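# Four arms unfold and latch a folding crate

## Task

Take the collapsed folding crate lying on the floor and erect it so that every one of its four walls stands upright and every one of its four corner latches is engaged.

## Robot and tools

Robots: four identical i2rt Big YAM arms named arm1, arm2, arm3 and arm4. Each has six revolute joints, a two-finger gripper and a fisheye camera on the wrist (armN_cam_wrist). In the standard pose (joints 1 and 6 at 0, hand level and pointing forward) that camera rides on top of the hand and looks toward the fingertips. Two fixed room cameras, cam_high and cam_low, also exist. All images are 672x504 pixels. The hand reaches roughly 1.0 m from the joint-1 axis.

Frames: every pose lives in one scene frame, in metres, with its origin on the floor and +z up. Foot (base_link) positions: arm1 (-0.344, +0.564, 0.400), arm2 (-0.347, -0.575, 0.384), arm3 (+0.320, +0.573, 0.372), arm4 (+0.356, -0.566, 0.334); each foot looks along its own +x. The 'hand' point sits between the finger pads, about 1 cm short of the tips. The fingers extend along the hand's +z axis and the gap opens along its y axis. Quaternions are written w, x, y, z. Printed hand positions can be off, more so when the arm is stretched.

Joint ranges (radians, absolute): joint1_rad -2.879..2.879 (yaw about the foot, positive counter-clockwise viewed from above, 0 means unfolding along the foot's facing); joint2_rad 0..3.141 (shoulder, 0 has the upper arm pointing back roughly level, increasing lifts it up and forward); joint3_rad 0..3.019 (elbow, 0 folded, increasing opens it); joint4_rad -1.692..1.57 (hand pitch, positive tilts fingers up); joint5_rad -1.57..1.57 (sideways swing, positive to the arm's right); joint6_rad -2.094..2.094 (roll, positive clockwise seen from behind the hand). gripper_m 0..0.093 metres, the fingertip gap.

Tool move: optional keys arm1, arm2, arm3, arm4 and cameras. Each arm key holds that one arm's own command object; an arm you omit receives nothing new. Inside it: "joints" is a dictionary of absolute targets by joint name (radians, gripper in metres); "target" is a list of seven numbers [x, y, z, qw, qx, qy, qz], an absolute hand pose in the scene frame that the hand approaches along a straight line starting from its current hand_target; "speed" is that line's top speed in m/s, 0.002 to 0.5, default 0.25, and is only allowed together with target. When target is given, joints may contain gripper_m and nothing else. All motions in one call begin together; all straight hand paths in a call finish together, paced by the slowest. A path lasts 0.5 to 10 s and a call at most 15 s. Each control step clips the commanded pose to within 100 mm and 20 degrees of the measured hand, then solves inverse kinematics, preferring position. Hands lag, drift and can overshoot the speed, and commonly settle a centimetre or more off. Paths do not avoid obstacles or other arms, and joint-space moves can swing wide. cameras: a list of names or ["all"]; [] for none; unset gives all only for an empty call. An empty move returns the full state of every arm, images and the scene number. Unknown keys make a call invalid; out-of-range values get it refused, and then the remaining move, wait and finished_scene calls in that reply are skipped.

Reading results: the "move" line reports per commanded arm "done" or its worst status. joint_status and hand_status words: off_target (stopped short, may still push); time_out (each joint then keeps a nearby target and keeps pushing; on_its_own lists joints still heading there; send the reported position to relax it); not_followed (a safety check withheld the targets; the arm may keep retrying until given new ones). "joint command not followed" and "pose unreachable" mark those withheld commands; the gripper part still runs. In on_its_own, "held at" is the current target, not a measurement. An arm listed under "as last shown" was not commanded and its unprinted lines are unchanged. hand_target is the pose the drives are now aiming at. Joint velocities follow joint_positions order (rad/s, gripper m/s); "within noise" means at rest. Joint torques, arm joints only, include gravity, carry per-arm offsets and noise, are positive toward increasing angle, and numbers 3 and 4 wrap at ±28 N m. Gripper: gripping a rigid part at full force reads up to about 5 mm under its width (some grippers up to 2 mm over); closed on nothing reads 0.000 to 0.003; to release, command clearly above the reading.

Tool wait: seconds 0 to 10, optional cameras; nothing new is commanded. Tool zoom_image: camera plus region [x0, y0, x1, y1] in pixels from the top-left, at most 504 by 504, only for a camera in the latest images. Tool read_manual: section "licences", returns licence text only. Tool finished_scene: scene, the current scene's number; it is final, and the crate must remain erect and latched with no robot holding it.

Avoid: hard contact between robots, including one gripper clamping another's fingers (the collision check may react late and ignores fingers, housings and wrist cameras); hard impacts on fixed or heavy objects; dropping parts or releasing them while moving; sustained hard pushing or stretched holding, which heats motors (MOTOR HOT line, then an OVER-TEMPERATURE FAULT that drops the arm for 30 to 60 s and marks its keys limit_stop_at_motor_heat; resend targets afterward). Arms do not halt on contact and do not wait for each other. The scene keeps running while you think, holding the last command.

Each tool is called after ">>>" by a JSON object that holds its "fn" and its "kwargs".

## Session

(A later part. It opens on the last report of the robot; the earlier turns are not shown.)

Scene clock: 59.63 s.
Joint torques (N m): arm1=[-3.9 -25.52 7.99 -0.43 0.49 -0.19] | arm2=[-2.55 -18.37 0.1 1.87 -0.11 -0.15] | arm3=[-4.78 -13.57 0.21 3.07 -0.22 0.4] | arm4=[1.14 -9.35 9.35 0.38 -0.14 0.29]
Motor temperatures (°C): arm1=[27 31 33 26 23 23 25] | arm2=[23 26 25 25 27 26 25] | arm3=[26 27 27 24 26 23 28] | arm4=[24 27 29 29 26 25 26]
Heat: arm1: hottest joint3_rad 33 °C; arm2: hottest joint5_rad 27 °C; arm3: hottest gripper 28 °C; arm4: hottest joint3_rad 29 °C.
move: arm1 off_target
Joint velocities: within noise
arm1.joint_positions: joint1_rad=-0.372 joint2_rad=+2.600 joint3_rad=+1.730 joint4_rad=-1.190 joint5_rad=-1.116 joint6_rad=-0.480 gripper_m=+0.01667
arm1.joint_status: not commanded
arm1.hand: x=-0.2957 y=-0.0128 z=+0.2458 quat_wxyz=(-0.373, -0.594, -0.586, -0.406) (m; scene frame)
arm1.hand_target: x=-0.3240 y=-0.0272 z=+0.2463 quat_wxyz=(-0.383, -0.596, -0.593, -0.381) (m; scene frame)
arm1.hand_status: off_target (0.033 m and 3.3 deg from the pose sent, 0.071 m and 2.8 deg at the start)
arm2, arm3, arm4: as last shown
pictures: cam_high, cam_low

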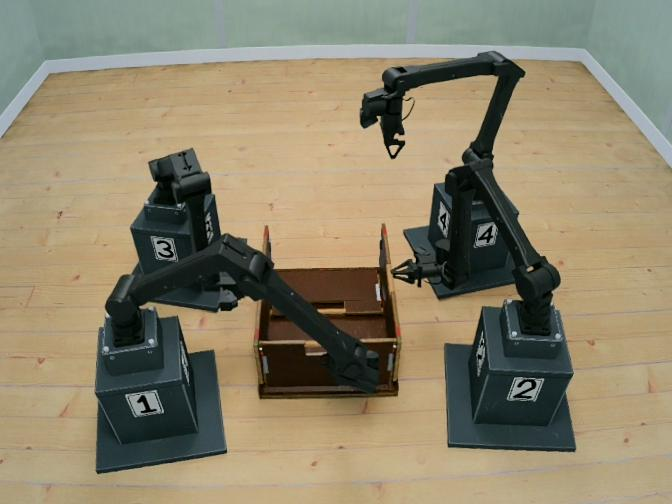

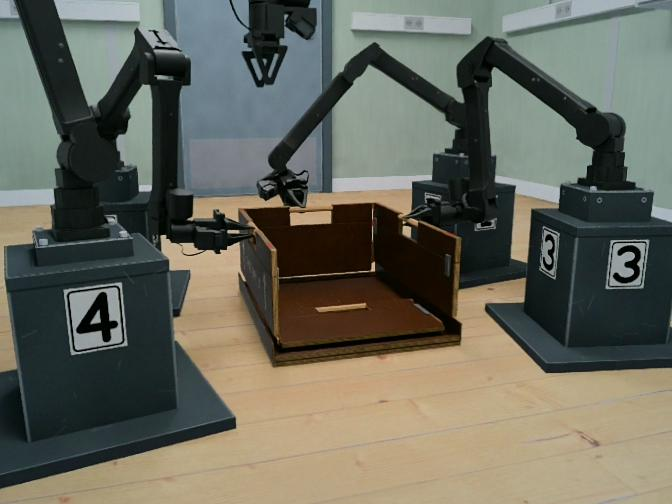

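>>> {"fn": "move", "kwargs": {"arm2": {"target":[0.01,-0.175,0.25,0,0,0.731,0.682],"speed":0.12}, "arm3": {"target":[-0.045,0.175,0.256,0.690,0.723,0,0],"speed":0.12}}}

>>> {"fn": "move", "kwargs": {"arm1": {"target":[-0.265,-0.027,0.243,0.380,0.596,0.596,0.380],"speed":0.1}, "arm2": {"target":[0.01,-0.208,0.25,0,0,0.731,0.682],"speed":0.12}, "arm3": {"target":[-0.045,0.215,0.256,0.690,0.723,0,0],"speed":0.12}, "arm4": {"target":[0.04,0.02,0.33,0,0.7071,-0.7071,0],"joints":{"gripper_m":0.06}}, "cameras": ["cam_high"]}}

>>> {"fn": "zoom_image", "kwargs": {"camera": "cam_high", "region": [240, 300, 410, 410]}}

Scene clock: 62.80 s.
Joint torques (N m): arm1=[-3.84 -24.94 7.95 -0.5 0.48 -0.22] | arm2=[4.66 -18.37 3.64 0.84 2.07 0.09] | arm3=[3.19 -13.98 4.04 1.16 2.6 0.61] | arm4=[1.14 -9.29 9.36 0.36 -0.14 0.28]
Motor temperatures (°C): arm1=[27 31 33 26 23 23 25] | arm2=[23 26 25 25 27 26 25] | arm3=[26 27 27 24 26 23 28] | arm4=[24 27 29 29 26 25 26]
Heat: arm1: hottest joint3_rad 33 °C; arm2: hottest joint5_rad 27 °C; arm3: hottest gripper 28 °C; arm4: hottest joint3_rad 29 °C.
move: arm2 off_target; arm3 off_target
Joint velocities: within noise
arm1.joint_positions: joint1_rad=-0.372 joint2_rad=+2.600 joint3_rad=+1.732 joint4_rad=-1.190 joint5_rad=-1.116 joint6_rad=-0.480 gripper_m=+0.01667
arm1.joint_status: not commanded
arm1.hand: x=-0.2958 y=-0.0134 z=+0.2461 quat_wxyz=(-0.373, -0.594, -0.586, -0.405) (m; scene frame)
arm1.hand_target: x=-0.3241 y=-0.0279 z=+0.2467 quat_wxyz=(-0.383, -0.596, -0.594, -0.381) (m; scene frame)
arm1.hand_status: not commanded
arm2.joint_positions: joint1_rad=-0.931 joint2_rad=+2.610 joint3_rad=+0.886 joint4_rad=+1.549 joint5_rad=-1.061 joint6_rad=+1.440 gripper_m=+0.01547
arm2.joint_status: not commanded
arm2.hand: x=+0.0018 y=-0.2104 z=+0.2430 quat_wxyz=(+0.007, -0.008, -0.736, -0.676) (m; scene frame)
arm2.hand_target: x=+0.0088 y=-0.1811 z=+0.2509 quat_wxyz=(-0.001, +0.001, -0.731, -0.682) (m; scene frame)
arm2.hand_status: off_target (0.037 m and 1.5 deg from the pose sent, 0.040 m and 2.3 deg at the start)
arm3.joint_positions: joint1_rad=-0.862 joint2_rad=+2.552 joint3_rad=+0.864 joint4_rad=+1.554 joint5_rad=-1.101 joint6_rad=+1.429 gripper_m=+0.01656
arm3.joint_status: not commanded
arm3.hand: x=-0.0301 y=+0.2092 z=+0.2554 quat_wxyz=(-0.686, -0.728, -0.017, -0.002) (m; scene frame)
arm3.hand_target: x=-0.0442 y=+0.1813 z=+0.2576 quat_wxyz=(-0.690, -0.724, +0.000, -0.001) (m; scene frame)
arm3.hand_status: off_target (0.037 m and 2.1 deg from the pose sent, 0.041 m and 3.0 deg at the start)
arm4: as last shown
pictures: none

Scene clock: 65.37 s.
Joint torques (N m): arm1=[2.9 -25.17 6 2.33 -0.21 0.33] | arm2=[-0.26 -18.14 1.57 1.37 -0.1 -0.12] | arm3=[-1.96 -13.8 1.35 2.52 0.32 0.4] | arm4=[2.26 -20.95 12.71 -0.54 0.03 0.28]
Motor temperatures (°C): arm1=[27 31 33 26 23 23 25] | arm2=[23 26 25 25 27 26 25] | arm3=[26 27 27 24 26 23 28] | arm4=[24 27 29 29 26 25 26]
Heat: arm1: hottest joint3_rad 33 °C; arm2: hottest joint5_rad 27 °C; arm3: hottest gripper 28 °C; arm4: hottest joint3_rad 29 °C.
move: arm1 off_target; arm2 off_target; arm3 off_target; arm4 off_target
Joint velocities: within noise
arm1.joint_positions: joint1_rad=-0.366 joint2_rad=+2.556 joint3_rad=+1.651 joint4_rad=-1.028 joint5_rad=-1.121 joint6_rad=-0.356 gripper_m=+0.01666
arm1.joint_status: not commanded
arm1.hand: x=-0.2919 y=-0.0133 z=+0.2459 quat_wxyz=(-0.379, -0.609, -0.579, -0.388) (m; scene frame)
arm1.hand_target: x=-0.2718 y=-0.0244 z=+0.2432 quat_wxyz=(-0.379, -0.598, -0.596, -0.379) (m; scene frame)
arm1.hand_status: off_target (0.030 m and 2.6 deg from the pose sent, 0.034 m and 3.2 deg at the start)
arm2.joint_positions: joint1_rad=-0.933 joint2_rad=+2.610 joint3_rad=+0.884 joint4_rad=+1.550 joint5_rad=-1.067 joint6_rad=+1.441 gripper_m=+0.01546
arm2.joint_status: not commanded
arm2.hand: x=+0.0008 y=-0.2112 z=+0.2433 quat_wxyz=(+0.009, -0.007, -0.736, -0.677) (m; scene frame)
arm2.hand_target: x=+0.0096 y=-0.2080 z=+0.2498 quat_wxyz=(+0.000, +0.000, -0.732, -0.681) (m; scene frame)
arm2.hand_status: off_target (0.012 m and 1.6 deg from the pose sent, 0.011 m and 1.5 deg at the start; a joint's target at an end of its range on 36 of 75 steps)
arm3.joint_positions: joint1_rad=-0.863 joint2_rad=+2.552 joint3_rad=+0.864 joint4_rad=+1.556 joint5_rad=-1.107 joint6_rad=+1.429 gripper_m=+0.01656
arm3.joint_status: not commanded
arm3.hand: x=-0.0296 y=+0.2098 z=+0.2557 quat_wxyz=(-0.686, -0.727, -0.019, -0.004) (m; scene frame)
arm3.hand_target: x=-0.0423 y=+0.2116 z=+0.2563 quat_wxyz=(-0.690, -0.724, -0.004, -0.002) (m; scene frame)
arm3.hand_status: off_target (0.016 m and 2.3 deg from the pose sent, 0.016 m and 2.1 deg at the start)
arm4.joint_positions: joint1_rad=+0.286 joint2_rad=+2.214 joint3_rad=+1.805 joint4_rad=-1.174 joint5_rad=+0.000 joint6_rad=+0.475 gripper_m=+0.06008
arm4.joint_status: all done
arm4.hand: x=+0.0481 y=+0.0072 z=+0.3273 quat_wxyz=(+0.002, +0.714, -0.701, +0.006) (m; scene frame)
arm4.hand_target: x=+0.0389 y=+0.0161 z=+0.3281 quat_wxyz=(-0.001, +0.710, -0.704, +0.000) (m; scene frame)
arm4.hand_status: off_target (0.015 m and 1.3 deg from the pose sent, 0.399 m and 0.9 deg at the start)
pictures: cam_high

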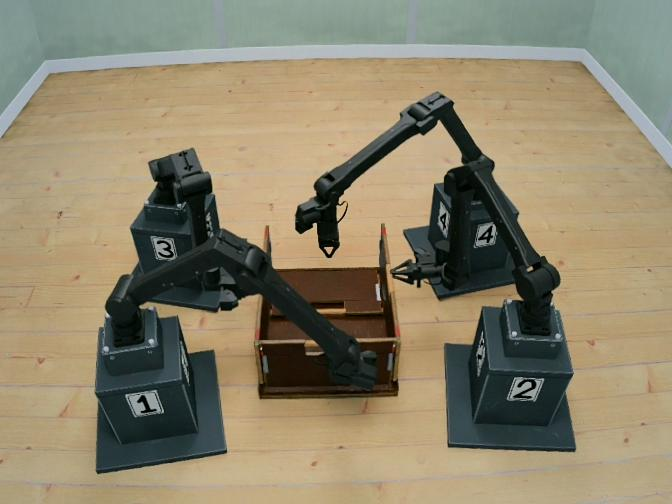

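Scaled by 2.965 from the camera's 672x504 image, which has a finer 960x720 frame.

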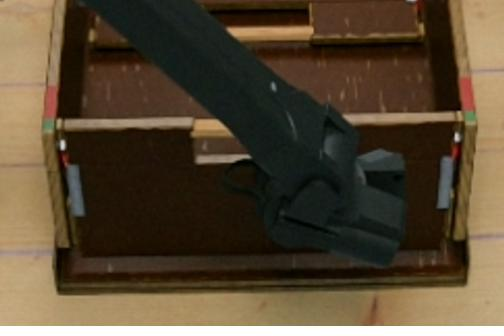

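>>> {"fn": "move", "kwargs": {"arm1": {"target":[-0.285,-0.024,0.244,0.380,0.596,0.596,0.380],"joints":{"gripper_m":0.045},"speed":0.1}, "arm4": {"target":[0.024,0.03,0.1,0,0.7071,-0.7071,0]}, "cameras": ["arm4_cam_wrist"]}}

>>> {"fn": "move", "kwargs": {"arm1": {"target":[-0.32,-0.02,0.36,0.354,0.612,0.612,0.354]}, "arm4": {"target":[0.024,0.03,0.045,0,0.7071,-0.7071,0],"speed":0.15}, "cameras": ["arm4_cam_wrist"]}}

Scene clock: 69.03 s.
Joint torques (N m): arm1=[-0.79 -24.18 7.36 -0.36 -0.33 -0.07] | arm2=[-0.32 -18.14 1.57 1.37 -0.1 -0.12] | arm3=[-2.14 -13.51 1.36 2.45 0.33 0.38] | arm4=[2.14 -23.06 10.52 0.02 -0.07 0.29]
Motor temperatures (°C): arm1=[27 31 33 26 23 23 25] | arm2=[23 26 25 25 27 26 25] | arm3=[26 27 27 24 26 23 28] | arm4=[24 27 30 29 26 25 26]
Heat: arm1: hottest joint3_rad 33 °C; arm2: hottest joint5_rad 27 °C; arm3: hottest gripper 28 °C; arm4: hottest joint3_rad 30 °C.
move: arm1 off_target; arm4 off_target
Joint velocities: within noise
arm1.joint_positions: joint1_rad=-0.331 joint2_rad=+2.556 joint3_rad=+1.658 joint4_rad=-1.020 joint5_rad=-1.115 joint6_rad=-0.356 gripper_m=+0.04496
arm1.joint_status: all done
arm1.hand: x=-0.2727 y=-0.0151 z=+0.2459 quat_wxyz=(-0.374, -0.597, -0.594, -0.388) (m; scene frame)
arm1.hand_target: x=-0.2795 y=-0.0247 z=+0.2437 quat_wxyz=(-0.379, -0.595, -0.599, -0.380) (m; scene frame)
arm1.hand_status: off_target (0.015 m and 1.2 deg from the pose sent, 0.013 m and 2.6 deg at the start)
arm2, arm3: as last shown
arm4.joint_positions: joint1_rad=+0.286 joint2_rad=+2.610 joint3_rad=+1.902 joint4_rad=-0.884 joint5_rad=+0.000 joint6_rad=+0.492 gripper_m=+0.06008
arm4.joint_status: not commanded
arm4.hand: x=+0.0402 y=+0.0219 z=+0.1020 quat_wxyz=(+0.003, +0.708, -0.706, +0.010) (m; scene frame)
arm4.hand_target: x=+0.0291 y=+0.0298 z=+0.1003 quat_wxyz=(+0.000, +0.705, -0.710, +0.000) (m; scene frame)
arm4.hand_status: off_target (0.018 m and 1.2 deg from the pose sent, 0.230 m and 1.3 deg at the start)
pictures: arm4_cam_wrist

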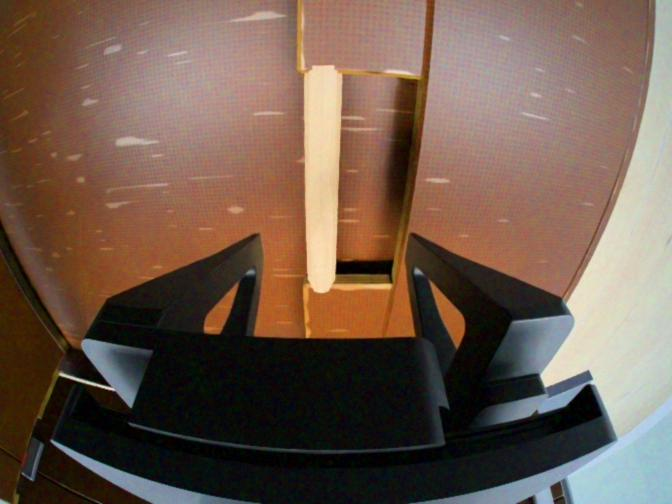

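Scene clock: 70.60 s.
Joint torques (N m): arm1=[-0.56 -23 7.1 -0.38 -0.34 -0.08] | arm2=[-0.32 -18.14 1.58 1.37 -0.1 -0.12] | arm3=[-1.61 -13.57 1.21 2.48 0.35 0.39] | arm4=[2.43 -23.12 10.39 0.09 -0.06 0.27]
Motor temperatures (°C): arm1=[27 31 33 26 23 23 25] | arm2=[23 26 25 25 27 26 25] | arm3=[26 27 27 24 26 23 28] | arm4=[24 27 30 29 26 25 26]
Heat: arm1: hottest joint3_rad 33 °C; arm2: hottest joint5_rad 27 °C; arm3: hottest gripper 28 °C; arm4: hottest joint3_rad 30 °C.
move: arm1 done; arm4 off_target
Joint velocities: within noise
arm1.joint_positions: joint1_rad=-0.397 joint2_rad=+2.318 joint3_rad=+1.620 joint4_rad=-1.224 joint5_rad=-1.020 joint6_rad=-0.399 gripper_m=+0.04503
arm1.joint_status: not commanded
arm1.hand: x=-0.3187 y=-0.0191 z=+0.3648 quat_wxyz=(-0.356, -0.614, -0.609, -0.354) (m; scene frame)
arm1.hand_target: x=-0.3207 y=-0.0210 z=+0.3594 quat_wxyz=(-0.355, -0.613, -0.611, -0.354) (m; scene frame)
arm1.hand_status: done (0.005 m and 0.4 deg from the pose sent, 0.124 m and 5.2 deg at the start)
arm2, arm3: as last shown
arm4.joint_positions: joint1_rad=+0.295 joint2_rad=+2.722 joint3_rad=+1.975 joint4_rad=-0.842 joint5_rad=+0.000 joint6_rad=+0.492 gripper_m=+0.06008
arm4.joint_status: not commanded
arm4.hand: x=+0.0330 y=+0.0222 z=+0.0499 quat_wxyz=(+0.002, +0.711, -0.703, +0.009) (m; scene frame)
arm4.hand_target: x=+0.0230 y=+0.0281 z=+0.0450 quat_wxyz=(+0.000, +0.708, -0.706, +0.000) (m; scene frame)
arm4.hand_status: off_target (0.013 m and 1.2 deg from the pose sent, 0.060 m and 1.2 deg at the start)
pictures: arm4_cam_wrist

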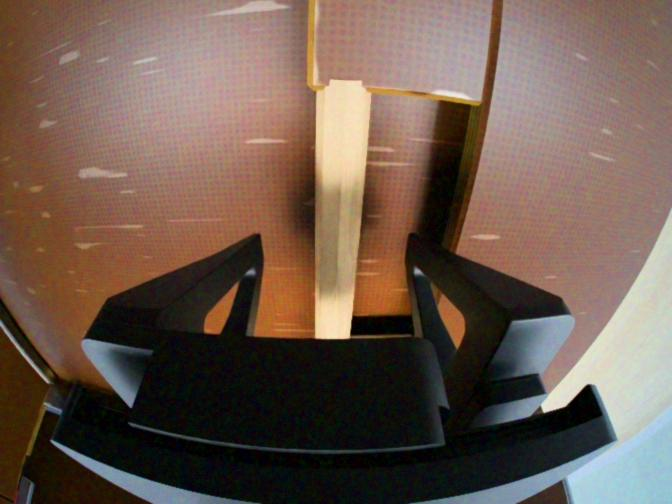

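>>> {"fn": "move", "kwargs": {"arm4": {"target":[0.024,0.03,0.019,0,0.7071,-0.7071,0],"speed":0.1}, "arm1": {"target":[-0.34,0.2,0.55,0.236,0.667,0.667,0.236]}, "arm2": {"target":[0.01,-0.217,0.25,0,0,0.731,0.682],"speed":0.1}, "arm3": {"target":[-0.045,0.225,0.256,0.690,0.723,0,0],"speed":0.1}}}

>>> {"fn": "move", "kwargs": {"arm4": {"joints":{"gripper_m":0.008}}}}

>>> {"fn": "move", "kwargs": {"arm4": {"target":[0.045,0.032,0.13,0.129,0.695,-0.695,-0.129],"speed":0.12}}}

>>> {"fn": "move", "kwargs": {"arm4": {"target":[0.108,0.032,0.214,0.254,0.66,-0.66,-0.254],"speed":0.15}, "cameras": ["cam_low"]}}

>>> {"fn": "move", "kwargs": {"arm4": {"target":[0.18,0.032,0.246,0.354,0.612,-0.612,-0.354],"speed":0.12}}}

>>> {"fn": "move", "kwargs": {"arm4": {"target":[0.247,0.032,0.247,0.38,0.596,-0.596,-0.38],"speed":0.1}}}

>>> {"fn": "move", "kwargs": {"arm4": {"target":[0.315,0.032,0.245,0.38,0.596,-0.596,-0.38],"speed":0.1}, "cameras": ["cam_low","cam_high"]}}

>>> {"fn": "zoom_image", "kwargs": {"camera": "cam_high", "region": [245, 215, 405, 265]}}

Scene clock: 75.33 s.
Joint torques (N m): arm1=[-1.03 -12.57 6.86 -0.25 -0.18 0.11] | arm2=[-1.2 -18.26 0.77 1.4 -0.42 -0.14] | arm3=[-3.37 -13.74 0.44 2.78 0.01 0.34] | arm4=[2.2 -22.36 10.44 0.29 -0.06 0.27]
Motor temperatures (°C): arm1=[27 32 33 26 23 23 25] | arm2=[23 26 25 25 27 26 26] | arm3=[26 27 27 24 26 23 28] | arm4=[24 28 30 29 26 25 26]
Heat: arm1: hottest joint3_rad 33 °C; arm2: hottest joint5_rad 27 °C; arm3: hottest gripper 28 °C; arm4: hottest joint3_rad 30 °C.
move: arm1 done; arm2 off_target; arm3 off_target; arm4 off_target
Joint velocities: within noise
arm1.joint_positions: joint1_rad=-0.460 joint2_rad=+1.465 joint3_rad=+1.051 joint4_rad=-1.374 joint5_rad=-0.656 joint6_rad=-0.366 gripper_m=+0.04503
arm1.joint_status: not commanded
arm1.hand: x=-0.3374 y=+0.1966 z=+0.5557 quat_wxyz=(-0.240, -0.660, -0.673, -0.232) (m; scene frame)
arm1.hand_target: x=-0.3403 y=+0.2003 z=+0.5520 quat_wxyz=(-0.234, -0.667, -0.665, -0.239) (m; scene frame)
arm1.hand_status: done (0.007 m and 1.2 deg from the pose sent, 0.288 m and 21.3 deg at the start)
arm2.joint_positions: joint1_rad=-0.934 joint2_rad=+2.610 joint3_rad=+0.886 joint4_rad=+1.550 joint5_rad=-1.073 joint6_rad=+1.438 gripper_m=+0.01546
arm2.joint_status: not commanded
arm2.hand: x=+0.0009 y=-0.2114 z=+0.2436 quat_wxyz=(+0.010, -0.004, -0.736, -0.677) (m; scene frame)
arm2.hand_target: x=+0.0079 y=-0.2134 z=+0.2500 quat_wxyz=(+0.003, +0.000, -0.732, -0.681) (m; scene frame)
arm2.hand_status: off_target (0.012 m and 1.4 deg from the pose sent, 0.013 m and 1.6 deg at the start; a joint's target at an end of its range on 62 of 62 steps)
arm3.joint_positions: joint1_rad=-0.868 joint2_rad=+2.552 joint3_rad=+0.864 joint4_rad=+1.556 joint5_rad=-1.120 joint6_rad=+1.429 gripper_m=+0.01656
arm3.joint_status: not commanded
arm3.hand: x=-0.0292 y=+0.2115 z=+0.2560 quat_wxyz=(-0.687, -0.727, -0.022, -0.007) (m; scene frame)
arm3.hand_target: x=-0.0440 y=+0.2240 z=+0.2563 quat_wxyz=(-0.690, -0.724, -0.001, +0.000) (m; scene frame)
arm3.hand_status: off_target (0.021 m and 2.7 deg from the pose sent, 0.022 m and 2.3 deg at the start)
arm4.joint_positions: joint1_rad=+0.292 joint2_rad=+2.768 joint3_rad=+2.015 joint4_rad=-0.831 joint5_rad=+0.000 joint6_rad=+0.492 gripper_m=+0.06008
arm4.joint_status: not commanded
arm4.hand: x=+0.0331 y=+0.0262 z=+0.0309 quat_wxyz=(+0.002, +0.710, -0.704, +0.006) (m; scene frame)
arm4.hand_target: x=+0.0262 y=+0.0304 z=+0.0195 quat_wxyz=(+0.000, +0.706, -0.708, -0.001) (m; scene frame)
arm4.hand_status: off_target (0.015 m and 0.9 deg from the pose sent, 0.033 m and 1.2 deg at the start)
pictures: none

Scene clock: 76.07 s.
Joint torques (N m): arm1=[-0.73 -12.63 6.94 -0.24 -0.15 0.11] | arm2=[-1.14 -18.26 0.79 1.4 -0.42 -0.14] | arm3=[-3.9 -14.21 0.46 2.84 0.02 0.35] | arm4=[1.96 -22.3 10.44 0.29 -0.11 0.18]
Motor temperatures (°C): arm1=[27 32 33 26 23 23 25] | arm2=[23 26 25 25 27 26 26] | arm3=[26 27 27 24 26 23 28] | arm4=[24 28 30 29 26 25 26]
Heat: arm1: hottest joint3_rad 33 °C; arm2: hottest joint5_rad 27 °C; arm3: hottest gripper 28 °C; arm4: hottest joint3_rad 30 °C.
move: arm4 off_target
Joint velocities: within noise
arm1, arm2, arm3: as last shown
arm4.joint_positions: joint1_rad=+0.292 joint2_rad=+2.768 joint3_rad=+2.015 joint4_rad=-0.831 joint5_rad=+0.008 joint6_rad=+0.508 gripper_m=+0.01701
arm4.joint_status: gripper_m off_target (ended at +0.01703, target +0.00800)
arm4.hand: x=+0.0343 y=+0.0268 z=+0.0309 quat_wxyz=(-0.002, +0.704, -0.710, +0.007) (m; scene frame)
arm4.hand_target: x=+0.0272 y=+0.0310 z=+0.0195 quat_wxyz=(-0.003, +0.703, -0.711, +0.000) (m; scene frame)
arm4.hand_status: not commanded
pictures: none

Scene clock: 78.23 s.
Joint torques (N m): arm1=[-0.79 -12.92 6.98 -0.17 -0.17 0.1] | arm2=[-1.08 -18.32 0.77 1.42 -0.42 -0.14] | arm3=[-3.37 -13.92 0.23 2.8 -0.02 0.34] | arm4=[1.55 -26.46 6.38 0.03 -0.68 -0.09]
Motor temperatures (°C): arm1=[27 32 33 26 23 23 25] | arm2=[23 26 25 25 27 26 26] | arm3=[26 27 27 24 26 23 28] | arm4=[24 28 30 29 26 25 26]
Heat: arm1: hottest joint3_rad 33 °C; arm2: hottest joint5_rad 27 °C; arm3: hottest gripper 28 °C; arm4: hottest joint3_rad 30 °C.
move: arm4 off_target
Joint velocities: within noise
arm1, arm2, arm3: as last shown
arm4.joint_positions: joint1_rad=+0.189 joint2_rad=+2.542 joint3_rad=+1.735 joint4_rad=-0.635 joint5_rad=-0.326 joint6_rad=+0.424 gripper_m=+0.01697
arm4.joint_status: not commanded
arm4.hand: x=+0.0470 y=+0.0277 z=+0.1094 quat_wxyz=(+0.128, +0.694, -0.699, -0.118) (m; scene frame)
arm4.hand_target: x=+0.0445 y=+0.0336 z=+0.1290 quat_wxyz=(+0.128, +0.698, -0.692, -0.131) (m; scene frame)
arm4.hand_status: off_target (0.021 m and 1.3 deg from the pose sent, 0.100 m and 21.8 deg at the start)
pictures: none

Scene clock: 80.07 s.
Joint torques (N m): arm1=[-0.85 -12.69 6.79 -0.17 -0.16 0.11] | arm2=[-1.2 -18.32 0.76 1.4 -0.42 -0.14] | arm3=[-3.55 -13.8 0.43 2.84 -0.02 0.35] | arm4=[1.03 -25.76 6.05 -0.49 -0.66 -0.09]
Motor temperatures (°C): arm1=[27 32 33 26 23 23 25] | arm2=[23 26 25 25 27 26 26] | arm3=[26 27 27 24 26 23 28] | arm4=[24 28 30 29 26 25 26]
Heat: arm1: hottest joint3_rad 33 °C; arm2: hottest joint5_rad 27 °C; arm3: hottest gripper 28 °C; arm4: hottest joint3_rad 30 °C.
move: arm4 off_target
Joint velocities: within noise
arm1, arm2, arm3: as last shown
arm4.joint_positions: joint1_rad=+0.025 joint2_rad=+2.383 joint3_rad=+1.544 joint4_rad=-0.548 joint5_rad=-0.710 joint6_rad=+0.303 gripper_m=+0.01701
arm4.joint_status: not commanded
arm4.hand: x=+0.0992 y=+0.0270 z=+0.1896 quat_wxyz=(+0.258, +0.660, -0.661, -0.246) (m; scene frame)
arm4.hand_target: x=+0.1035 y=+0.0317 z=+0.2131 quat_wxyz=(+0.254, +0.661, -0.658, -0.256) (m; scene frame)
arm4.hand_status: off_target (0.026 m and 1.0 deg from the pose sent, 0.121 m and 22.1 deg at the start)
pictures: cam_low

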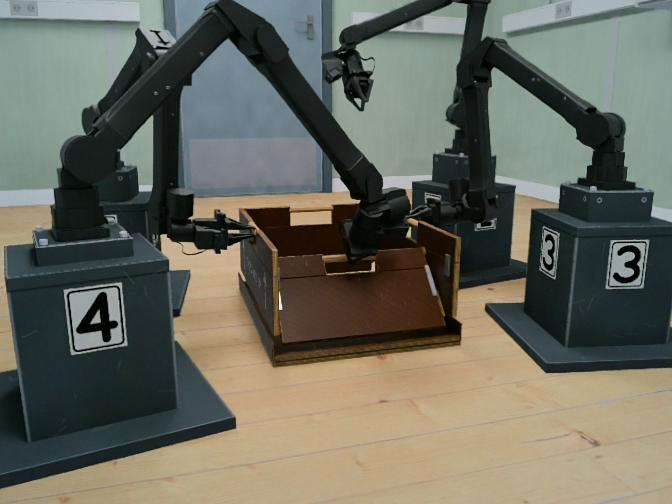

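Scene clock: 82.20 s.
Joint torques (N m): arm1=[-0.97 -12.75 6.9 -0.08 -0.16 0.08] | arm2=[-1.08 -18.32 0.76 1.39 -0.42 -0.14] | arm3=[-3.55 -13.45 0.27 2.77 -0.04 0.32] | arm4=[0.09 -23.59 6.91 -1.25 -0.62 -0.15]
Motor temperatures (°C): arm1=[27 32 33 26 23 23 25] | arm2=[23 26 25 25 27 26 26] | arm3=[26 27 27 24 26 23 28] | arm4=[24 28 30 29 26 25 26]
Heat: arm1: hottest joint3_rad 33 °C; arm2: hottest joint5_rad 27 °C; arm3: hottest gripper 28 °C; arm4: hottest joint3_rad 30 °C.
move: arm4 off_target
Joint velocities: within noise
arm1, arm2, arm3: as last shown
arm4.joint_positions: joint1_rad=-0.136 joint2_rad=+2.369 joint3_rad=+1.514 joint4_rad=-0.631 joint5_rad=-1.050 joint6_rad=+0.113 gripper_m=+0.01706
arm4.joint_status: not commanded
arm4.hand: x=+0.1625 y=+0.0259 z=+0.2323 quat_wxyz=(+0.362, +0.614, -0.609, -0.348) (m; scene frame)
arm4.hand_target: x=+0.1747 y=+0.0314 z=+0.2461 quat_wxyz=(+0.357, +0.611, -0.612, -0.353) (m; scene frame)
arm4.hand_status: off_target (0.023 m and 1.2 deg from the pose sent, 0.099 m and 18.3 deg at the start)
pictures: none

Scene clock: 83.87 s.
Joint torques (N m): arm1=[-0.73 -12.63 6.91 -0.08 -0.15 0.08] | arm2=[-0.97 -18.26 0.76 1.4 -0.11 -0.14] | arm3=[-3.55 -13.98 0.32 2.76 0.08 0.38] | arm4=[-1.61 -21.07 8.35 -1.84 -0.43 -0.44]
Motor temperatures (°C): arm1=[27 32 33 26 23 23 25] | arm2=[23 26 25 25 27 26 26] | arm3=[26 27 27 24 26 23 28] | arm4=[24 28 30 29 26 25 26]
Heat: arm1: hottest joint3_rad 33 °C; arm2: hottest joint5_rad 27 °C; arm3: hottest gripper 28 °C; arm4: hottest joint3_rad 30 °C.
move: arm4 off_target
Joint velocities: within noise
arm1: as last shown
arm2.joint_positions: joint1_rad=-0.939 joint2_rad=+2.610 joint3_rad=+0.886 joint4_rad=+1.550 joint5_rad=-1.079 joint6_rad=+1.436 gripper_m=+0.01546
arm2.joint_status: not commanded
arm2.hand: x=+0.0015 y=-0.2130 z=+0.2438 quat_wxyz=(+0.010, -0.003, -0.735, -0.678) (m; scene frame)
arm2.hand_target: x=+0.0090 y=-0.2142 z=+0.2499 quat_wxyz=(+0.001, -0.001, -0.732, -0.681) (m; scene frame)
arm2.hand_status: not commanded
arm3.joint_positions: joint1_rad=-0.870 joint2_rad=+2.552 joint3_rad=+0.864 joint4_rad=+1.556 joint5_rad=-1.121 joint6_rad=+1.429 gripper_m=+0.01656
arm3.joint_status: not commanded
arm3.hand: x=-0.0295 y=+0.2120 z=+0.2560 quat_wxyz=(-0.687, -0.727, -0.022, -0.007) (m; scene frame)
arm3.hand_target: x=-0.0441 y=+0.2240 z=+0.2564 quat_wxyz=(-0.690, -0.724, -0.001, +0.000) (m; scene frame)
arm3.hand_status: not commanded
arm4.joint_positions: joint1_rad=-0.245 joint2_rad=+2.394 joint3_rad=+1.578 joint4_rad=-0.899 joint5_rad=-1.136 joint6_rad=-0.145 gripper_m=+0.01660
arm4.joint_status: not commanded
arm4.hand: x=+0.2205 y=+0.0255 z=+0.2489 quat_wxyz=(+0.390, +0.600, -0.590, -0.374) (m; scene frame)
arm4.hand_target: x=+0.2465 y=+0.0320 z=+0.2476 quat_wxyz=(+0.380, +0.596, -0.597, -0.381) (m; scene frame)
arm4.hand_status: off_target (0.027 m and 1.5 deg from the pose sent, 0.086 m and 4.9 deg at the start)
pictures: none

Scene clock: 85.47 s.
Joint torques (N m): arm1=[-0.97 -12.86 6.72 -0.16 -0.18 0.1] | arm2=[-0.97 -18.32 0.77 1.46 -0.18 -0.14] | arm3=[-3.25 -13.8 0.35 2.76 0.09 0.32] | arm4=[-5.48 -21.6 8.21 -2.39 0.29 -0.67]
Motor temperatures (°C): arm1=[27 31 33 26 23 23 25] | arm2=[23 27 25 25 27 26 26] | arm3=[26 27 27 24 26 23 28] | arm4=[24 28 30 29 26 25 27]
Heat: arm1: hottest joint3_rad 33 °C; arm2: hottest joint2_rad 27 °C; arm3: hottest gripper 28 °C; arm4: hottest joint3_rad 30 °C.
move: arm4 off_target
Joint velocities: within noise
arm1: as last shown
arm2.joint_positions: joint1_rad=-0.936 joint2_rad=+2.610 joint3_rad=+0.886 joint4_rad=+1.549 joint5_rad=-1.078 joint6_rad=+1.436 gripper_m=+0.01545
arm2.joint_status: not commanded
arm2.hand: x=+0.0006 y=-0.2120 z=+0.2435 quat_wxyz=(+0.011, -0.003, -0.736, -0.677) (m; scene frame)
arm2.hand_target: x=+0.0078 y=-0.2132 z=+0.2499 quat_wxyz=(+0.002, +0.001, -0.732, -0.681) (m; scene frame)
arm2.hand_status: not commanded
arm3.joint_positions: joint1_rad=-0.870 joint2_rad=+2.553 joint3_rad=+0.864 joint4_rad=+1.556 joint5_rad=-1.123 joint6_rad=+1.429 gripper_m=+0.01656
arm3.joint_status: not commanded
arm3.hand: x=-0.0289 y=+0.2122 z=+0.2553 quat_wxyz=(-0.686, -0.727, -0.022, -0.008) (m; scene frame)
arm3.hand_target: x=-0.0437 y=+0.2241 z=+0.2557 quat_wxyz=(-0.690, -0.724, -0.001, -0.001) (m; scene frame)
arm3.hand_status: not commanded
arm4.joint_positions: joint1_rad=-0.302 joint2_rad=+2.443 joint3_rad=+1.670 joint4_rad=-1.146 joint5_rad=-1.135 joint6_rad=-0.354 gripper_m=+0.01643
arm4.joint_status: not commanded
arm4.hand: x=+0.2537 y=+0.0246 z=+0.2513 quat_wxyz=(+0.405, +0.602, -0.580, -0.370) (m; scene frame)
arm4.hand_target: x=+0.3106 y=+0.0299 z=+0.2468 quat_wxyz=(+0.381, +0.593, -0.596, -0.383) (m; scene frame)
arm4.hand_status: off_target (0.062 m and 3.7 deg from the pose sent, 0.095 m and 1.5 deg at the start)
pictures: cam_high, cam_low

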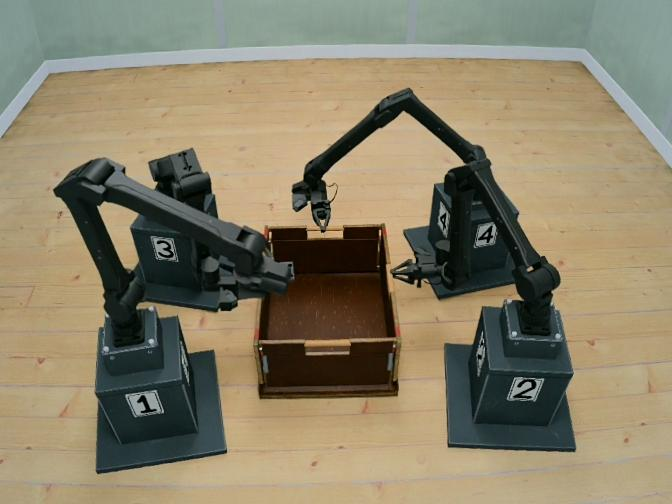

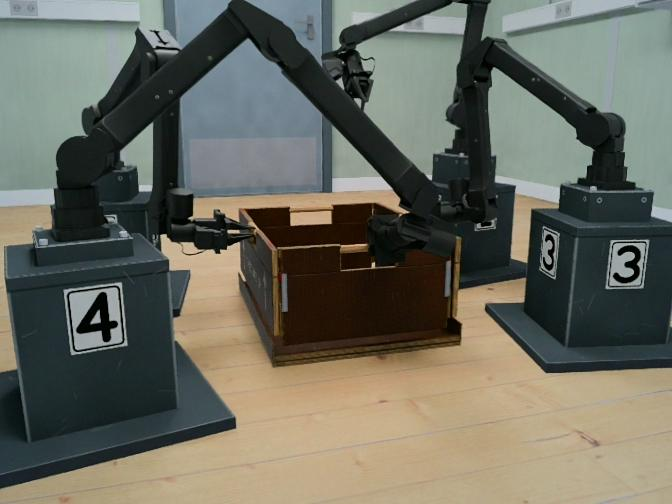

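Scaled by 3.150 from the camera's 672x504 image, which has a finer 960x720 frame.

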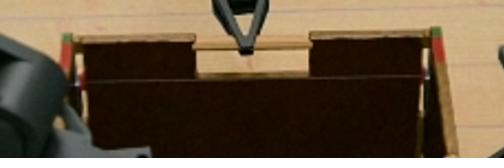

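>>> {"fn": "move", "kwargs": {"arm2": {"target":[0.01,-0.185,0.25,0,0,0.731,0.682],"speed":0.12}, "arm3": {"target":[-0.045,0.185,0.256,0.690,0.723,0,0],"speed":0.12}}}

>>> {"fn": "move", "kwargs": {"arm4": {"target":[0.228,0.03,0.247,0.38,0.596,-0.596,-0.38],"speed":0.1}, "arm2": {"target":[0.01,-0.208,0.25,0,0,0.731,0.682],"speed":0.12}, "arm3": {"target":[-0.045,0.211,0.256,0.690,0.723,0,0],"speed":0.12}}}

>>> {"fn": "move", "kwargs": {"arm4": {"target":[0.245,0.03,0.249,0.38,0.596,-0.596,-0.38],"joints":{"gripper_m":0.045}}, "arm2": {"joints":{"gripper_m":0.045}}, "arm3": {"joints":{"gripper_m":0.045}}}}

>>> {"fn": "move", "kwargs": {"arm2": {"target":[0.01,-0.29,0.265,0,0,0.731,0.682]}, "arm3": {"target":[-0.045,0.285,0.27,0.690,0.723,0,0]}}}

>>> {"fn": "move", "kwargs": {"arm4": {"target":[0.265,0.02,0.36,0.354,0.612,-0.612,-0.354]}}}

>>> {"fn": "move", "kwargs": {"arm4": {"target":[0.26,-0.15,0.5,0.236,0.667,-0.667,-0.236]}, "cameras": ["all"]}}

>>> {"fn": "zoom_image", "kwargs": {"camera": "cam_high", "region": [240, 210, 410, 410]}}

>>> {"fn": "zoom_image", "kwargs": {"camera": "arm4_cam_wrist", "region": [150, 70, 550, 220]}}

>>> {"fn": "zoom_image", "kwargs": {"camera": "arm1_cam_wrist", "region": [150, 50, 550, 200]}}

Scene clock: 89.63 s.
Joint torques (N m): arm1=[-0.85 -12.69 6.89 -0.24 -0.16 0.07] | arm2=[3.02 -18.32 3.14 1.03 1.6 0.04] | arm3=[1.61 -13.98 3.51 1.29 2.21 0.53] | arm4=[-5.48 -21.3 8.25 -2.33 0.29 -0.7]
Motor temperatures (°C): arm1=[27 31 33 26 23 23 25] | arm2=[23 27 25 25 27 26 26] | arm3=[26 27 27 24 26 23 29] | arm4=[24 29 30 29 26 25 27]
Heat: arm1: hottest joint3_rad 33 °C; arm2: hottest joint2_rad 27 °C; arm3: hottest gripper 29 °C; arm4: hottest joint3_rad 30 °C.
move: arm2 off_target; arm3 off_target
Joint velocities: within noise
arm1: as last shown
arm2.joint_positions: joint1_rad=-0.933 joint2_rad=+2.610 joint3_rad=+0.887 joint4_rad=+1.549 joint5_rad=-1.070 joint6_rad=+1.440 gripper_m=+0.01545
arm2.joint_status: not commanded
arm2.hand: x=+0.0013 y=-0.2106 z=+0.2434 quat_wxyz=(+0.010, -0.005, -0.736, -0.677) (m; scene frame)
arm2.hand_target: x=+0.0111 y=-0.1896 z=+0.2509 quat_wxyz=(-0.001, +0.001, -0.731, -0.683) (m; scene frame)
arm2.hand_status: off_target (0.028 m and 1.5 deg from the pose sent, 0.029 m and 1.5 deg at the start)
arm3.joint_positions: joint1_rad=-0.862 joint2_rad=+2.553 joint3_rad=+0.863 joint4_rad=+1.557 joint5_rad=-1.101 joint6_rad=+1.429 gripper_m=+0.01656
arm3.joint_status: not commanded
arm3.hand: x=-0.0293 y=+0.2097 z=+0.2550 quat_wxyz=(-0.686, -0.728, -0.017, -0.002) (m; scene frame)
arm3.hand_target: x=-0.0469 y=+0.1905 z=+0.2570 quat_wxyz=(-0.690, -0.724, +0.002, +0.002) (m; scene frame)
arm3.hand_status: off_target (0.029 m and 2.1 deg from the pose sent, 0.032 m and 2.7 deg at the start)
arm4.joint_positions: joint1_rad=-0.302 joint2_rad=+2.444 joint3_rad=+1.670 joint4_rad=-1.146 joint5_rad=-1.135 joint6_rad=-0.354 gripper_m=+0.01643
arm4.joint_status: not commanded
arm4.hand: x=+0.2537 y=+0.0243 z=+0.2505 quat_wxyz=(+0.406, +0.601, -0.580, -0.370) (m; scene frame)
arm4.hand_target: x=+0.3106 y=+0.0296 z=+0.2460 quat_wxyz=(+0.382, +0.593, -0.597, -0.383) (m; scene frame)
arm4.hand_status: not commanded
pictures: none

Scene clock: 91.37 s.
Joint torques (N m): arm1=[-1.03 -13.22 6.91 -0.18 -0.12 0.07] | arm2=[-0.38 -18.2 1.48 1.46 0.13 -0.11] | arm3=[-1.38 -14.45 1.66 2.24 0.64 0.46] | arm4=[3.6 -21.01 6.97 1.32 -0.41 0.38]
Motor temperatures (°C): arm1=[27 31 33 26 23 23 25] | arm2=[23 27 25 25 27 26 26] | arm3=[26 27 27 24 26 23 29] | arm4=[24 29 30 29 26 25 27]
Heat: arm1: hottest joint3_rad 33 °C; arm2: hottest joint2_rad 27 °C; arm3: hottest gripper 29 °C; arm4: hottest joint3_rad 30 °C.
move: arm2 off_target; arm3 off_target; arm4 off_target
Joint velocities: within noise
arm1.joint_positions: joint1_rad=-0.460 joint2_rad=+1.465 joint3_rad=+1.051 joint4_rad=-1.374 joint5_rad=-0.656 joint6_rad=-0.366 gripper_m=+0.04503
arm1.joint_status: not commanded
arm1.hand: x=-0.3374 y=+0.1966 z=+0.5557 quat_wxyz=(-0.240, -0.660, -0.673, -0.232) (m; scene frame)
arm1.hand_target: x=-0.3403 y=+0.2003 z=+0.5520 quat_wxyz=(-0.234, -0.667, -0.665, -0.239) (m; scene frame)
arm1.hand_status: not commanded
arm2.joint_positions: joint1_rad=-0.934 joint2_rad=+2.610 joint3_rad=+0.887 joint4_rad=+1.549 joint5_rad=-1.072 joint6_rad=+1.440 gripper_m=+0.01545
arm2.joint_status: not commanded
arm2.hand: x=+0.0016 y=-0.2112 z=+0.2435 quat_wxyz=(+0.010, -0.005, -0.736, -0.677) (m; scene frame)
arm2.hand_target: x=+0.0109 y=-0.2082 z=+0.2501 quat_wxyz=(-0.001, +0.000, -0.731, -0.682) (m; scene frame)
arm2.hand_status: off_target (0.011 m and 1.5 deg from the pose sent, 0.011 m and 1.5 deg at the start; a joint's target at an end of its range on 33 of 52 steps)
arm3.joint_positions: joint1_rad=-0.863 joint2_rad=+2.553 joint3_rad=+0.864 joint4_rad=+1.559 joint5_rad=-1.106 joint6_rad=+1.429 gripper_m=+0.01656
arm3.joint_status: not commanded
arm3.hand: x=-0.0296 y=+0.2099 z=+0.2555 quat_wxyz=(-0.686, -0.727, -0.019, -0.003) (m; scene frame)
arm3.hand_target: x=-0.0453 y=+0.2108 z=+0.2564 quat_wxyz=(-0.690, -0.724, -0.001, +0.001) (m; scene frame)
arm3.hand_status: off_target (0.015 m and 2.3 deg from the pose sent, 0.016 m and 2.1 deg at the start)
arm4.joint_positions: joint1_rad=-0.292 joint2_rad=+2.384 joint3_rad=+1.563 joint4_rad=-0.910 joint5_rad=-1.133 joint6_rad=-0.173 gripper_m=+0.01643
arm4.joint_status: not commanded
arm4.hand: x=+0.2485 y=+0.0251 z=+0.2501 quat_wxyz=(+0.380, +0.591, -0.600, -0.383) (m; scene frame)
arm4.hand_target: x=+0.2354 y=+0.0287 z=+0.2463 quat_wxyz=(+0.378, +0.596, -0.599, -0.379) (m; scene frame)
arm4.hand_status: off_target (0.021 m and 0.8 deg from the pose sent, 0.027 m and 3.7 deg at the start)
pictures: none

Scene clock: 92.40 s.
Joint torques (N m): arm1=[-0.97 -12.75 6.91 -0.13 -0.19 0.09] | arm2=[-0.32 -18.26 0.88 1.47 0.04 -0.11] | arm3=[-1.49 -14.27 0.23 2.19 0.18 0.03] | arm4=[1.44 -20.78 8.77 -0.77 -0.61 -0.18]
Motor temperatures (°C): arm1=[27 31 33 26 23 23 25] | arm2=[23 27 25 25 27 26 26] | arm3=[26 27 27 24 26 23 28] | arm4=[24 29 30 29 26 25 27]
Heat: arm1: hottest joint3_rad 33 °C; arm2: hottest joint2_rad 27 °C; arm3: hottest gripper 28 °C; arm4: hottest joint3_rad 30 °C.
move: arm2 done; arm3 done; arm4 done
Joint velocities: within noise
arm1: as last shown
arm2.joint_positions: joint1_rad=-0.928 joint2_rad=+2.610 joint3_rad=+0.897 joint4_rad=+1.549 joint5_rad=-1.062 joint6_rad=+1.449 gripper_m=+0.04489
arm2.joint_status: all done
arm2.hand: x=+0.0042 y=-0.2072 z=+0.2442 quat_wxyz=(+0.008, -0.006, -0.735, -0.678) (m; scene frame)
arm2.hand_target: x=+0.0096 y=-0.2061 z=+0.2498 quat_wxyz=(+0.002, -0.004, -0.732, -0.681) (m; scene frame)
arm2.hand_status: not commanded
arm3.joint_positions: joint1_rad=-0.865 joint2_rad=+2.552 joint3_rad=+0.884 joint4_rad=+1.559 joint5_rad=-1.086 joint6_rad=+1.474 gripper_m=+0.04490
arm3.joint_status: all done
arm3.hand: x=-0.0410 y=+0.2065 z=+0.2580 quat_wxyz=(-0.689, -0.725, -0.002, -0.003) (m; scene frame)
arm3.hand_target: x=-0.0468 y=+0.2109 z=+0.2569 quat_wxyz=(-0.690, -0.724, +0.005, +0.001) (m; scene frame)
arm3.hand_status: not commanded
arm4.joint_positions: joint1_rad=-0.282 joint2_rad=+2.384 joint3_rad=+1.564 joint4_rad=-0.917 joint5_rad=-1.130 joint6_rad=-0.157 gripper_m=+0.04495
arm4.joint_status: all done
arm4.hand: x=+0.2423 y=+0.0234 z=+0.2502 quat_wxyz=(+0.386, +0.589, -0.603, -0.375) (m; scene frame)
arm4.hand_target: x=+0.2453 y=+0.0305 z=+0.2493 quat_wxyz=(+0.381, +0.594, -0.599, -0.379) (m; scene frame)
arm4.hand_status: done (0.007 m and 1.5 deg from the pose sent, 0.006 m and 0.8 deg at the start)
pictures: none

Scene clock: 93.63 s.
Joint torques (N m): arm1=[-1.32 -12.4 6.87 -0.18 -0.16 0.08] | arm2=[-0.26 -19.02 -0.47 1.2 -0.21 -0.25] | arm3=[-0.91 -15.03 -1.06 2.56 -0.13 -0.16] | arm4=[1.2 -20.66 8.68 -0.79 -0.61 -0.18]
Motor temperatures (°C): arm1=[27 31 33 26 23 23 25] | arm2=[23 27 25 25 27 26 26] | arm3=[26 27 27 24 26 23 28] | arm4=[24 29 30 29 26 25 27]
Heat: arm1: hottest joint3_rad 33 °C; arm2: hottest joint2_rad 27 °C; arm3: hottest gripper 28 °C; arm4: hottest joint3_rad 30 °C.
move: arm2 off_target; arm3 done
Joint velocities: within noise
arm1, arm4: as last shown
arm2.joint_positions: joint1_rad=-1.126 joint2_rad=+2.587 joint3_rad=+0.809 joint4_rad=+1.549 joint5_rad=-1.254 joint6_rad=+1.375 gripper_m=+0.04489
arm2.joint_status: not commanded
arm2.hand: x=+0.0093 y=-0.2886 z=+0.2536 quat_wxyz=(+0.007, -0.008, -0.732, -0.682) (m; scene frame)
arm2.hand_target: x=+0.0126 y=-0.2861 z=+0.2661 quat_wxyz=(-0.002, +0.005, -0.729, -0.684) (m; scene frame)
arm2.hand_status: off_target (0.012 m and 1.2 deg from the pose sent, 0.086 m and 1.4 deg at the start; a joint's target at an end of its range on 16 of 37 steps)
arm3.joint_positions: joint1_rad=-1.040 joint2_rad=+2.535 joint3_rad=+0.809 joint4_rad=+1.560 joint5_rad=-1.258 joint6_rad=+1.438 gripper_m=+0.04490
arm3.joint_status: not commanded
arm3.hand: x=-0.0452 y=+0.2805 z=+0.2625 quat_wxyz=(-0.689, -0.725, +0.008, -0.012) (m; scene frame)
arm3.hand_target: x=-0.0472 y=+0.2815 z=+0.2709 quat_wxyz=(-0.692, -0.722, -0.004, +0.001) (m; scene frame)
arm3.hand_status: done (0.009 m and 1.6 deg from the pose sent, 0.080 m and 0.5 deg at the start; a joint's target at an end of its range on 32 of 37 steps)
arm4.hand_target: x=+0.2451 y=+0.0305 z=+0.2493 quat_wxyz=(+0.381, +0.594, -0.599, -0.379) (m; scene frame)
pictures: none

Scene clock: 95.27 s.
Joint torques (N m): arm1=[-0.91 -12.45 6.76 -0.24 -0.17 0.12] | arm2=[0.15 -19.14 -0.43 1.2 -0.25 -0.24] | arm3=[-1.2 -14.8 -1.1 2.55 -0.11 -0.11] | arm4=[1.73 -18.78 9.13 -0.81 -0.65 -0.2]
Motor temperatures (°C): arm1=[27 31 33 26 23 23 25] | arm2=[23 27 25 25 27 26 25] | arm3=[26 27 27 24 26 23 28] | arm4=[24 29 30 29 26 25 27]
Heat: arm1: hottest joint3_rad 33 °C; arm2: hottest joint2_rad 27 °C; arm3: hottest gripper 28 °C; arm4: hottest joint3_rad 30 °C.
move: arm4 done
Joint velocities: within noise
arm1: as last shown
arm2.joint_positions: joint1_rad=-1.134 joint2_rad=+2.587 joint3_rad=+0.809 joint4_rad=+1.549 joint5_rad=-1.254 joint6_rad=+1.375 gripper_m=+0.04489
arm2.joint_status: not commanded
arm2.hand: x=+0.0115 y=-0.2913 z=+0.2536 quat_wxyz=(+0.005, -0.011, -0.731, -0.682) (m; scene frame)
arm2.hand_target: x=+0.0149 y=-0.2888 z=+0.2661 quat_wxyz=(-0.005, +0.002, -0.729, -0.684) (m; scene frame)
arm2.hand_status: not commanded
arm3.joint_positions: joint1_rad=-1.045 joint2_rad=+2.535 joint3_rad=+0.809 joint4_rad=+1.560 joint5_rad=-1.258 joint6_rad=+1.438 gripper_m=+0.04490
arm3.joint_status: not commanded
arm3.hand: x=-0.0466 y=+0.2822 z=+0.2625 quat_wxyz=(-0.689, -0.725, +0.009, -0.010) (m; scene frame)
arm3.hand_target: x=-0.0485 y=+0.2832 z=+0.2709 quat_wxyz=(-0.692, -0.722, -0.003, +0.003) (m; scene frame)
arm3.hand_status: not commanded
arm4.joint_positions: joint1_rad=-0.303 joint2_rad=+2.144 joint3_rad=+1.537 joint4_rad=-1.117 joint5_rad=-1.040 joint6_rad=-0.180 gripper_m=+0.04507
arm4.joint_status: not commanded
arm4.hand: x=+0.2618 y=+0.0185 z=+0.3683 quat_wxyz=(+0.352, +0.612, -0.613, -0.355) (m; scene frame)
arm4.hand_target: x=+0.2638 y=+0.0201 z=+0.3595 quat_wxyz=(+0.354, +0.612, -0.612, -0.353) (m; scene frame)
arm4.hand_status: done (0.009 m and 0.3 deg from the pose sent, 0.112 m and 5.2 deg at the start)
pictures: none

Scene clock: 97.07 s.
Joint torques (N m): arm1=[-0.73 -12.57 6.71 -0.06 -0.17 0.11] | arm2=[0.15 -19.08 -0.43 1.2 -0.24 -0.24] | arm3=[-1.26 -15.09 -1.05 2.59 -0.16 -0.15] | arm4=[1.9 -11.4 8.43 -0.44 -0.37 0.21]
Motor temperatures (°C): arm1=[27 31 33 26 23 23 25] | arm2=[23 26 25 25 27 26 25] | arm3=[26 27 27 24 26 23 28] | arm4=[24 29 30 29 26 25 27]
Heat: arm1: hottest joint3_rad 33 °C; arm2: hottest joint5_rad 27 °C; arm3: hottest gripper 28 °C; arm4: hottest joint3_rad 30 °C.
move: arm4 off_target
Joint velocities: within noise
arm1, arm2, arm3: as last shown
arm4.joint_positions: joint1_rad=-0.243 joint2_rad=+1.490 joint3_rad=+1.142 joint4_rad=-1.216 joint5_rad=-0.682 joint6_rad=-0.058 gripper_m=+0.04507
arm4.joint_status: not commanded
arm4.hand: x=+0.2618 y=-0.1432 z=+0.5087 quat_wxyz=(+0.223, +0.674, -0.658, -0.250) (m; scene frame)
arm4.hand_target: x=+0.2597 y=-0.1489 z=+0.5017 quat_wxyz=(+0.234, +0.667, -0.666, -0.237) (m; scene frame)
arm4.hand_status: off_target (0.011 m and 2.5 deg from the pose sent, 0.214 m and 21.0 deg at the start)
pictures: arm1_cam_wrist, arm2_cam_wrist, arm3_cam_wrist, arm4_cam_wrist, cam_high, cam_low

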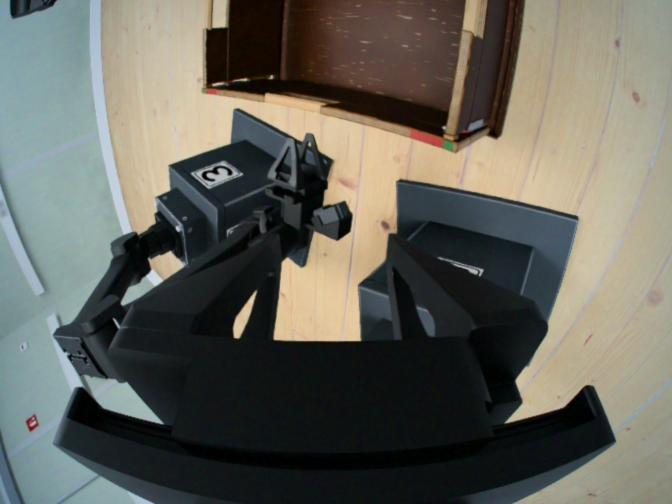

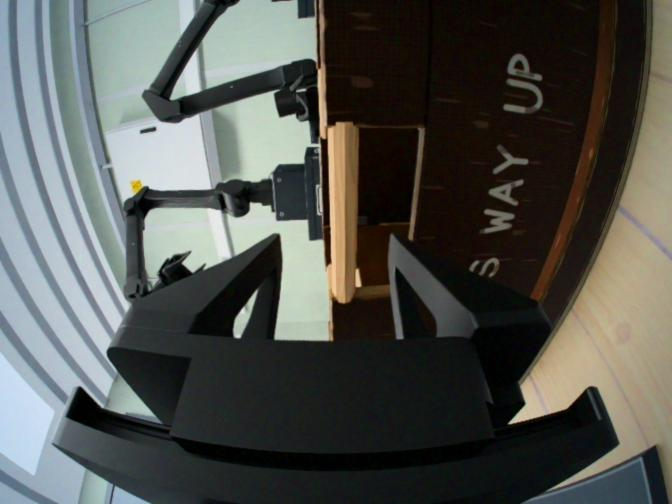

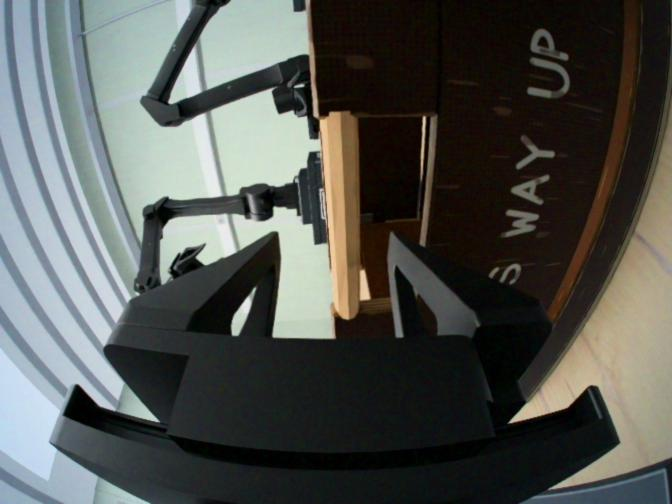

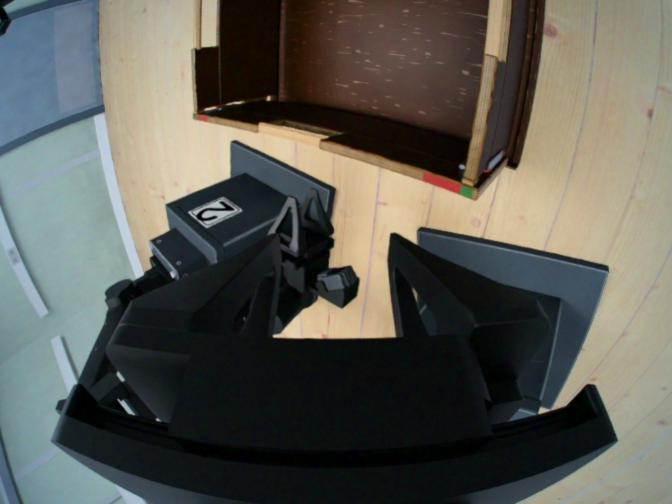

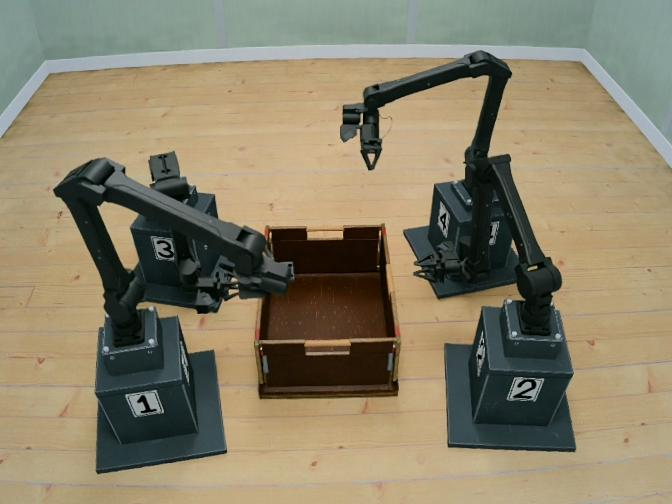

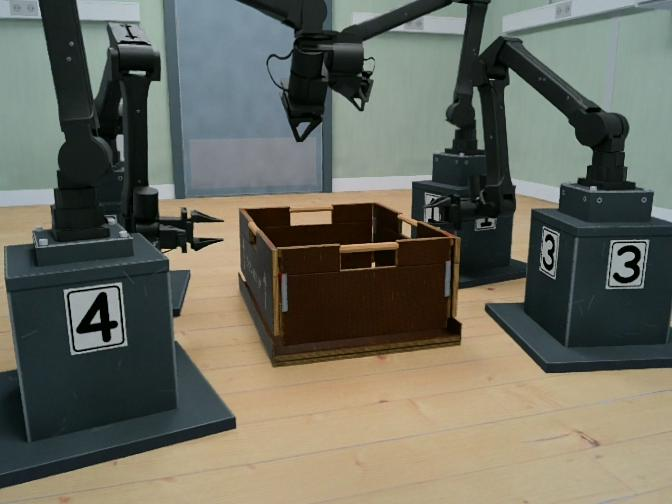

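Scaled by 2.520 from the camera's 672x504 image, which has a finer 960x720 frame.

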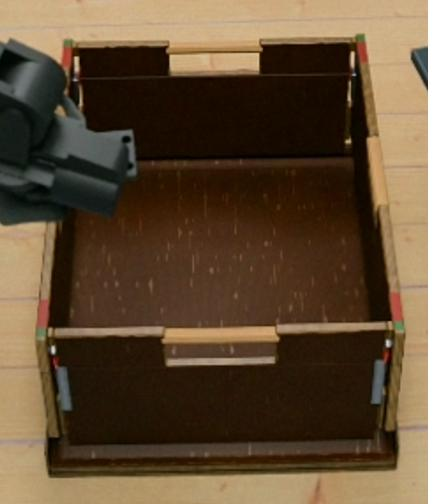

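Scaled by 1.260 from the camera's 672x504 image, which has a finer 960x720 frame.

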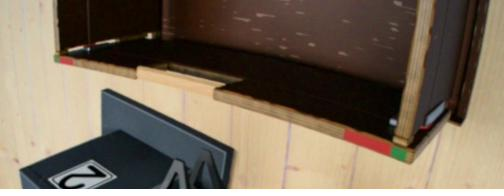

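Scaled by 1.260 from the camera's 672x504 image, which has a finer 960x720 frame.

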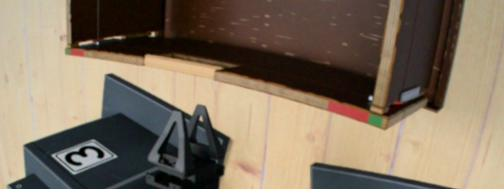

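All corners are at green and the crate stands free.

>>> {"fn": "finished_scene", "kwargs": {"scene": 2}}

The scene is finished: the task was done.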